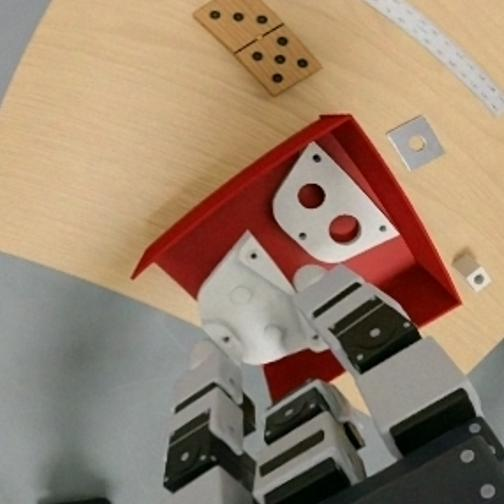

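Scaled by 3.877 from the camera's 672x504 image, which has a finer 960x720 frame.

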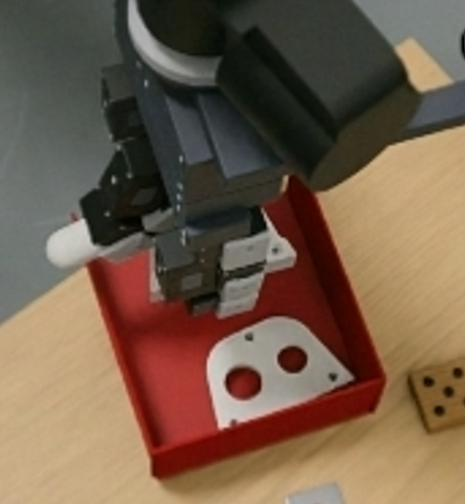

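Emit:
{"op": "execute_actions", "data": {
  "actions": [
    [[0,0.003,0.042,0,0,0,0.754,-0.2,0.576,0.696,0.98,0,0.98,0.98,0.754,0.2,0.576,0.696,0.714,0.678,0.226,0.168,0.4,-0.85,0,0,0,0,0,0,0.754,0,0.576,0.696,0.754,0,0.576,0.696,0.754,0,0.576,0.696,0.714,0.678,0.226,0.168,0.4,-0.6]],
    [[0,0,0.025,0,0,0,0.754,-0.2,0.576,0.696,0.98,0,0.98,0.98,0.754,0.2,0.576,0.696,0.714,0.678,0.226,0.168,0.4,-0.85,0,0,0,0,0,0,0.754,0,0.576,0.696,0.754,0,0.576,0.696,0.754,0,0.576,0.696,0.714,0.678,0.226,0.168,0.4,-0.6]]
  ],
  "cameras": ["cam_left_wrist","cam_high"]
}}

Emit:
{"op": "zoom_image", "data": {
  "camera": "cam_left_wrist",
  "region": [220, 120, 420, 320]
}}

Emit:
{"op": "zoom_image", "data": {
  "camera": "cam_high",
  "region": [270, 190, 390, 320]
}}

Scene clock: 5236.37 s.
left_arm: end_effector_position=(+0.4392, +0.1011, +0.2982) hand_goal=(+0.754, -0.200, +0.576, +0.696, +0.980, +0.000, +0.980, +0.980, +0.754, +0.200, +0.576, +0.696, +0.714, +0.678, +0.226, +0.168) hand_measured=(+0.754, -0.098, +0.576, +0.698, +0.994, +0.002, +0.996, +0.986, +0.752, +0.108, +0.574, +0.698, +0.714, +0.678, +0.218, +0.164) hand_current_ma=(-2, +385, +1, +4, +54, +7, +62, +22, -4, -356, -5, +5, -1, +1, -41, -16) hand_state=(goal, blocked, goal, goal, goal, goal, goal, goal, goal, blocked, goal, goal, goal, goal, goal, goal) hand_current_limit=0.40 hand_speed=-0.85 end_effector_quat_wxyz=(+0.000, +0.475, +0.880, +0.001) | right_arm: end_effector_position=(+0.2265, -0.3434, +0.3212) hand_goal=(+0.754, +0.000, +0.576, +0.696, +0.754, +0.000, +0.576, +0.696, +0.754, +0.000, +0.576, +0.696, +0.714, +0.678, +0.226, +0.168) hand_measured=(+0.756, +0.000, +0.576, +0.696, +0.756, +0.000, +0.576, +0.696, +0.756, +0.000, +0.576, +0.696, +0.714, +0.678, +0.222, +0.168) hand_current_ma=(+3, +0, +1, +0, +3, +0, +1, +0, +4, +0, +1, +0, +1, -2, -11, -1) hand_state=(goal, goal, goal, goal, goal, goal, goal, goal, goal, goal, goal, goal, goal, goal, goal, goal) hand_current_limit=0.40 hand_speed=-0.60 end_effector_quat_wxyz=(+0.013, +0.897, +0.382, +0.223)
Joint positions: left_arm=[-0.647 1.635 1.622 -1.559 -0.001 -1.217] | right_arm=[-0.206 0.623 0.971 -1.522 -0.217 0.635]
Joint torques (N m): left_arm=[-0.44 -14.86 7.95 0.79 -0.09 -0.12] | right_arm=[-1.32 -0.38 9.09 1.57 -0.29 -0.06]
Heat: left arm: hottest elbow 63 °C; right arm: hottest elbow 54 °C.
Hand target: left_arm +0.4420, +0.1036, +0.2916; +0.000, +0.466, +0.885, +0.001 | right_arm +0.2282, -0.3447, +0.3257; +0.021, +0.894, +0.383, +0.233
Off the commanded pose: left_arm 0.008 m, 1 deg | right_arm 0.005 m, 1 deg.
Step readings (end_effector_position of left_arm | right_arm):
0: (+0.4366, +0.1010, +0.3346) | (+0.2265, -0.3434, +0.3212)
1: (+0.4366, +0.1009, +0.3345) | (+0.2265, -0.3434, +0.3212)
2: (+0.4372, +0.1005, +0.3326) | (+0.2265, -0.3434, +0.3212)
4: (+0.4384, +0.0997, +0.3269) | (+0.2265, -0.3434, +0.3212)
8: (+0.4369, +0.1020, +0.3117) | (+0.2265, -0.3434, +0.3212)
15: (+0.4379, +0.1022, +0.3083) | (+0.2265, -0.3434, +0.3212)
16: (+0.4380, +0.1022, +0.3081) | (+0.2265, -0.3434, +0.3212)
17: (+0.4384, +0.1019, +0.3071) | (+0.2265, -0.3434, +0.3212)
19: (+0.4394, +0.1012, +0.3044) | (+0.2265, -0.3434, +0.3212)
23: (+0.4390, +0.1010, +0.2987) | (+0.2265, -0.3434, +0.3212)
30: (+0.4392, +0.1011, +0.2982) | (+0.2265, -0.3434, +0.3212)
camera_calibration:
cam_left_wrist: T_world_to_cam=[[-0.137604, -0.98923, 0.0498958, 0.108185], [-0.636897, 0.126949, 0.760425, -0.0119656], [-0.758569, 0.0728588, -0.647507, 0.641555], [0, 0, 0, 1]] pos_world=[0.49393, 0.0617956, 0.419112]
Images, in order (width x height): cam_high 672x504, cam_left_wrist 616x616.

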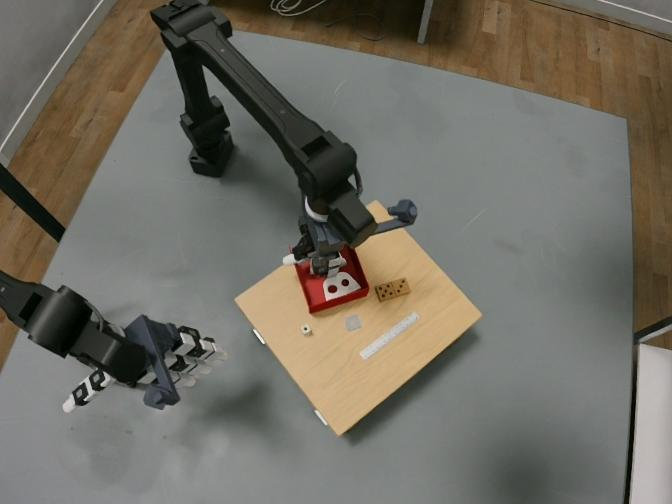

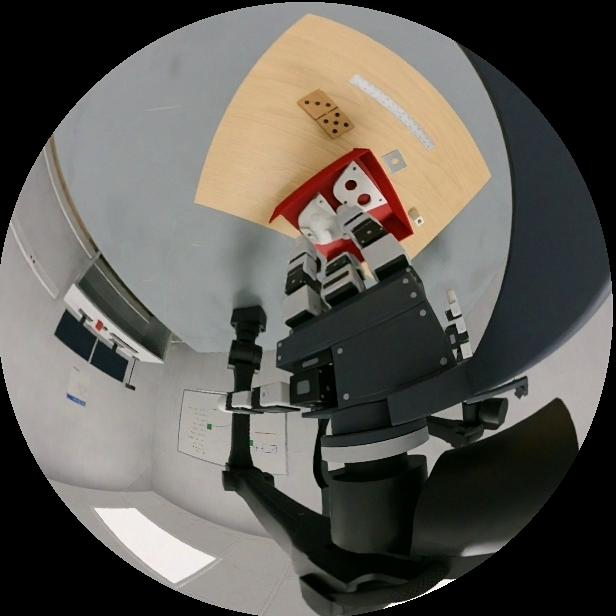

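Scaled by 2.520 from the camera's 616x616 image, which has a finer 880x880 frame.

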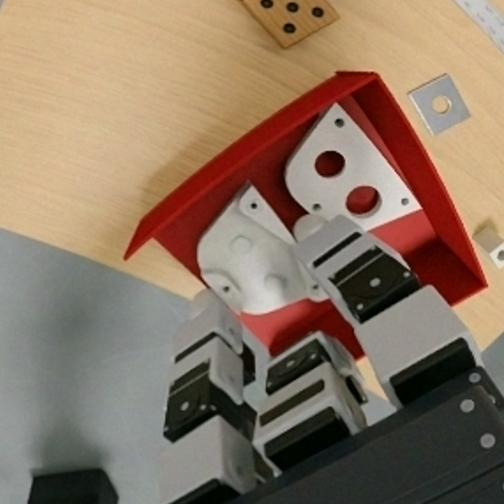

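Scaled by 3.877 from the camera's 672x504 image, which has a finer 960x720 frame.

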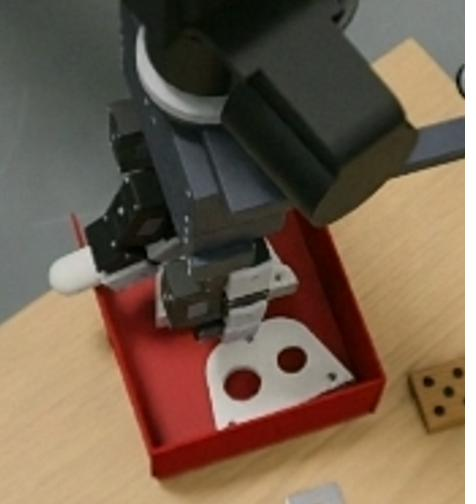

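Emit:
{"op": "execute_actions", "data": {
  "actions": [
    [[0,0,-0.06,0,0,0,0.754,-0.2,0.576,0.696,0.98,0,0.98,0.98,0.754,0.2,0.576,0.696,0.714,0.678,0.226,0.168,0.4,-0.85,0,0,0,0,0,0,0.754,0,0.576,0.696,0.754,0,0.576,0.696,0.754,0,0.576,0.696,0.714,0.678,0.226,0.168,0.4,-0.6]],
    [[0,0,-0.04,0,0,0,0.754,-0.2,0.576,0.696,0.98,0,0.98,0.98,0.754,0.2,0.576,0.696,0.714,0.678,0.226,0.168,0.4,-0.85,0,0,0,0,0,0,0.754,0,0.576,0.696,0.754,0,0.576,0.696,0.754,0,0.576,0.696,0.714,0.678,0.226,0.168,0.4,-0.6]]
  ]
}}

Scene clock: 5249.53 s.
left_arm: end_effector_position=(+0.4338, +0.1052, +0.3322) hand_goal=(+0.754, -0.200, +0.576, +0.696, +0.980, +0.000, +0.980, +0.980, +0.754, +0.200, +0.576, +0.696, +0.714, +0.678, +0.226, +0.168) hand_measured=(+0.754, -0.098, +0.576, +0.698, +0.976, -0.002, +0.980, +0.982, +0.752, +0.108, +0.574, +0.698, +0.714, +0.678, +0.218, +0.164) hand_current_ma=(-2, +385, +1, +4, -11, -6, +2, +9, -5, -356, -5, +5, +0, +1, -41, -16) hand_state=(goal, blocked, goal, goal, goal, goal, goal, goal, goal, blocked, goal, goal, goal, goal, goal, goal) hand_current_limit=0.40 hand_speed=-0.85 end_effector_quat_wxyz=(-0.012, +0.474, +0.880, +0.002) | right_arm: end_effector_position=(+0.2265, -0.3434, +0.3212) hand_goal=(+0.754, +0.000, +0.576, +0.696, +0.754, +0.000, +0.576, +0.696, +0.754, +0.000, +0.576, +0.696, +0.714, +0.678, +0.226, +0.168) hand_measured=(+0.756, +0.000, +0.576, +0.696, +0.756, +0.000, +0.576, +0.696, +0.756, +0.000, +0.576, +0.696, +0.714, +0.678, +0.222, +0.168) hand_current_ma=(+3, +0, +1, +0, +3, +0, +1, +0, +4, +0, +1, +0, +1, -2, -11, -1) hand_state=(goal, goal, goal, goal, goal, goal, goal, goal, goal, goal, goal, goal, goal, goal, goal, goal) hand_current_limit=0.40 hand_speed=-0.60 end_effector_quat_wxyz=(+0.013, +0.897, +0.382, +0.223)
Joint positions: left_arm=[-0.647 1.635 1.712 -1.671 -0.002 -1.217] | right_arm=[-0.206 0.623 0.971 -1.522 -0.217 0.635]
Joint torques (N m): left_arm=[-0.73 -15.33 12.45 -0.18 -0.22 -0.07] | right_arm=[-1.14 -0.03 9.1 1.62 -0.26 -0.06]
Heat: left arm: hottest elbow 60 °C; right arm: hottest elbow 54 °C.
Hand target: left_arm +0.4420, +0.1035, +0.3516; +0.000, +0.466, +0.885, +0.001 | right_arm +0.2282, -0.3447, +0.3257; +0.021, +0.894, +0.383, +0.233
Off the commanded pose: left_arm 0.021 m, 2 deg | right_arm 0.005 m, 1 deg.
joint sent to its limit (left arm) — joint 4 (wrist pitch), lower limit. The joint targets still meet the commanded pose.
Step readings (end_effector_position of left_arm | right_arm):
0: (+0.4392, +0.1011, +0.2982) | (+0.2265, -0.3434, +0.3212)
1: (+0.4392, +0.1011, +0.2982) | (+0.2265, -0.3434, +0.3212)
2: (+0.4387, +0.1015, +0.2982) | (+0.2265, -0.3434, +0.3212)
4: (+0.4362, +0.1032, +0.2993) | (+0.2265, -0.3434, +0.3212)
8: (+0.4313, +0.1069, +0.3036) | (+0.2265, -0.3434, +0.3212)
15: (+0.4324, +0.1060, +0.3108) | (+0.2265, -0.3434, +0.3212)
16: (+0.4324, +0.1061, +0.3111) | (+0.2265, -0.3434, +0.3212)
17: (+0.4319, +0.1064, +0.3124) | (+0.2265, -0.3434, +0.3212)
19: (+0.4310, +0.1070, +0.3162) | (+0.2265, -0.3434, +0.3212)
23: (+0.4330, +0.1057, +0.3280) | (+0.2265, -0.3434, +0.3212)
30: (+0.4339, +0.1050, +0.3322) | (+0.2265, -0.3434, +0.3212)

Emit:
{"op": "execute_actions", "data": {
  "actions": [
    [[0,0,-0.025,0,0,0,0.754,-0.2,0.576,0.696,0.98,0,0.98,0.98,0.754,0.2,0.576,0.696,0.714,0.678,0.226,0.168,0.4,-0.7,0,0,0,0,0,0,0.754,0,0.576,0.696,0.754,0,0.576,0.696,0.754,0,0.576,0.696,0.714,0.678,0.226,0.168,0.4,-0.6]],
    [[0,0,0,0,0,0,0.754,-0.2,0.576,0.696,0.98,0,0.98,-0.95,0.754,0.2,0.576,0.696,0.714,0.678,0.226,0.168,0.4,-0.6,0,0,0,0,0,0,0.754,0,0.576,0.696,0.754,0,0.576,0.696,0.754,0,0.576,0.696,0.714,0.678,0.226,0.168,0.4,-0.6]],
    [[0,0,0,0,0,0,0.754,-0.2,0.576,0.696,0.98,0,0.98,-0.95,0.754,0.2,0.576,0.696,0.714,0.678,0.226,0.168,0.4,-0.6,0,0,0,0,0,0,0.754,0,0.576,0.696,0.754,0,0.576,0.696,0.754,0,0.576,0.696,0.714,0.678,0.226,0.168,0.4,-0.6]],
    [[0,0,0,0,0,0,0.754,-0.2,0.576,0.696,0.98,0,0.98,-0.95,0.754,0.2,0.576,0.696,0.714,0.678,0.226,0.168,0.4,-0.6,0,0,0,0,0,0,0.754,0,0.576,0.696,0.754,0,0.576,0.696,0.754,0,0.576,0.696,0.714,0.678,0.226,0.168,0.4,-0.6]]
  ],
  "cameras": ["cam_left_wrist"]
}}

Emit:
{"op": "zoom_image", "data": {
  "camera": "cam_left_wrist",
  "region": [220, 120, 420, 320]
}}

Scene clock: 5258.17 s.
left_arm: end_effector_position=(+0.4363, +0.1046, +0.3369) hand_goal=(+0.754, -0.200, +0.576, +0.696, +0.980, +0.000, +0.980, -0.950, +0.754, +0.200, +0.576, +0.696, +0.714, +0.678, +0.226, +0.168) hand_measured=(+0.754, -0.098, +0.576, +0.698, +0.976, -0.002, +0.980, -0.946, +0.752, +0.108, +0.574, +0.698, +0.714, +0.678, +0.218, +0.164) hand_current_ma=(-2, +385, +1, +4, -11, -6, +2, +13, -5, -356, -5, +5, +0, +1, -41, -16) hand_state=(goal, blocked, goal, goal, goal, goal, goal, goal, goal, blocked, goal, goal, goal, goal, goal, goal) hand_current_limit=0.40 hand_speed=-0.60 end_effector_quat_wxyz=(-0.006, +0.474, +0.880, +0.005) | right_arm: end_effector_position=(+0.2265, -0.3434, +0.3212) hand_goal=(+0.754, +0.000, +0.576, +0.696, +0.754, +0.000, +0.576, +0.696, +0.754, +0.000, +0.576, +0.696, +0.714, +0.678, +0.226, +0.168) hand_measured=(+0.756, +0.000, +0.576, +0.696, +0.756, +0.000, +0.576, +0.696, +0.756, +0.000, +0.576, +0.696, +0.714, +0.678, +0.222, +0.168) hand_current_ma=(+3, +0, +1, +0, +3, +0, +1, +0, +4, +0, +1, +0, +1, -2, -11, -1) hand_state=(goal, goal, goal, goal, goal, goal, goal, goal, goal, goal, goal, goal, goal, goal, goal, goal) hand_current_limit=0.40 hand_speed=-0.60 end_effector_quat_wxyz=(+0.013, +0.897, +0.382, +0.223)
Joint positions: left_arm=[-0.647 1.635 1.722 -1.671 -0.008 -1.217] | right_arm=[-0.206 0.623 0.971 -1.522 -0.217 0.635]
Joint torques (N m): left_arm=[-0.67 -17.08 12.63 -0.23 -0.23 -0.11] | right_arm=[-1.32 -0.26 9.18 1.63 -0.24 -0.05]
Heat: left arm: hottest elbow 61 °C; right arm: hottest elbow 54 °C.
Hand target: left_arm +0.4420, +0.1035, +0.3665; +0.000, +0.466, +0.885, +0.000 | right_arm +0.2282, -0.3447, +0.3257; +0.021, +0.894, +0.383, +0.233
Off the commanded pose: left_arm 0.030 m, 1 deg | right_arm 0.005 m, 1 deg.
joint sent to its limit (left arm) — joint 4 (wrist pitch), lower limit. The joint targets are off in orientation, not in position.
Step readings (end_effector_position of left_arm | right_arm):
0: (+0.4338, +0.1052, +0.3322) | (+0.2265, -0.3434, +0.3212)
1: (+0.4338, +0.1052, +0.3322) | (+0.2265, -0.3434, +0.3212)
2: (+0.4340, +0.1053, +0.3325) | (+0.2265, -0.3434, +0.3212)
4: (+0.4345, +0.1055, +0.3332) | (+0.2265, -0.3434, +0.3212)
8: (+0.4357, +0.1050, +0.3357) | (+0.2265, -0.3434, +0.3212)
15: (+0.4363, +0.1046, +0.3369) | (+0.2265, -0.3434, +0.3212)
16: (+0.4363, +0.1046, +0.3369) | (+0.2265, -0.3434, +0.3212)
17: (+0.4363, +0.1046, +0.3369) | (+0.2265, -0.3434, +0.3212)
19: (+0.4363, +0.1046, +0.3369) | (+0.2265, -0.3434, +0.3212)
23: (+0.4363, +0.1046, +0.3369) | (+0.2265, -0.3434, +0.3212)
30: (+0.4363, +0.1046, +0.3369) | (+0.2265, -0.3434, +0.3212)
31: (+0.4363, +0.1046, +0.3369) | (+0.2265, -0.3434, +0.3212)
32: (+0.4363, +0.1046, +0.3369) | (+0.2265, -0.3434, +0.3212)
34: (+0.4363, +0.1046, +0.3369) | (+0.2265, -0.3434, +0.3212)
38: (+0.4363, +0.1046, +0.3369) | (+0.2265, -0.3434, +0.3212)
45: (+0.4363, +0.1046, +0.3369) | (+0.2265, -0.3434, +0.3212)
46: (+0.4363, +0.1046, +0.3369) | (+0.2265, -0.3434, +0.3212)
47: (+0.4363, +0.1046, +0.3369) | (+0.2265, -0.3434, +0.3212)
49: (+0.4363, +0.1046, +0.3369) | (+0.2265, -0.3434, +0.3212)
53: (+0.4363, +0.1046, +0.3369) | (+0.2265, -0.3434, +0.3212)
60: (+0.4363, +0.1046, +0.3369) | (+0.2265, -0.3434, +0.3212)
camera_calibration:
cam_left_wrist: T_world_to_cam=[[-0.136929, -0.989838, 0.0383627, 0.112965], [-0.632441, 0.117164, 0.765696, -0.046338], [-0.76241, 0.0805839, -0.642057, 0.663109], [0, 0, 0, 1]] pos_world=[0.491723, 0.0638106, 0.456901]
Images, in order (width x height): cam_left_wrist 616x616.

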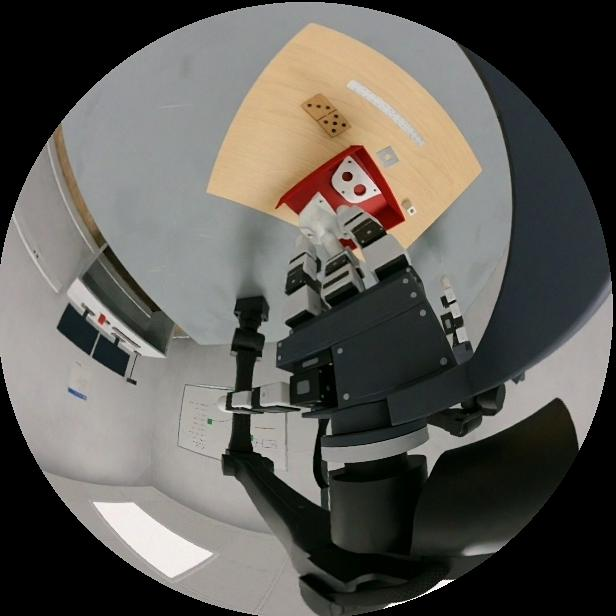

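Scaled by 2.520 from the camera's 616x616 image, which has a finer 880x880 frame.

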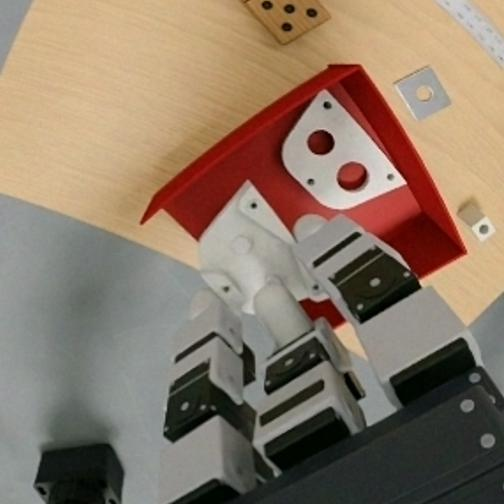

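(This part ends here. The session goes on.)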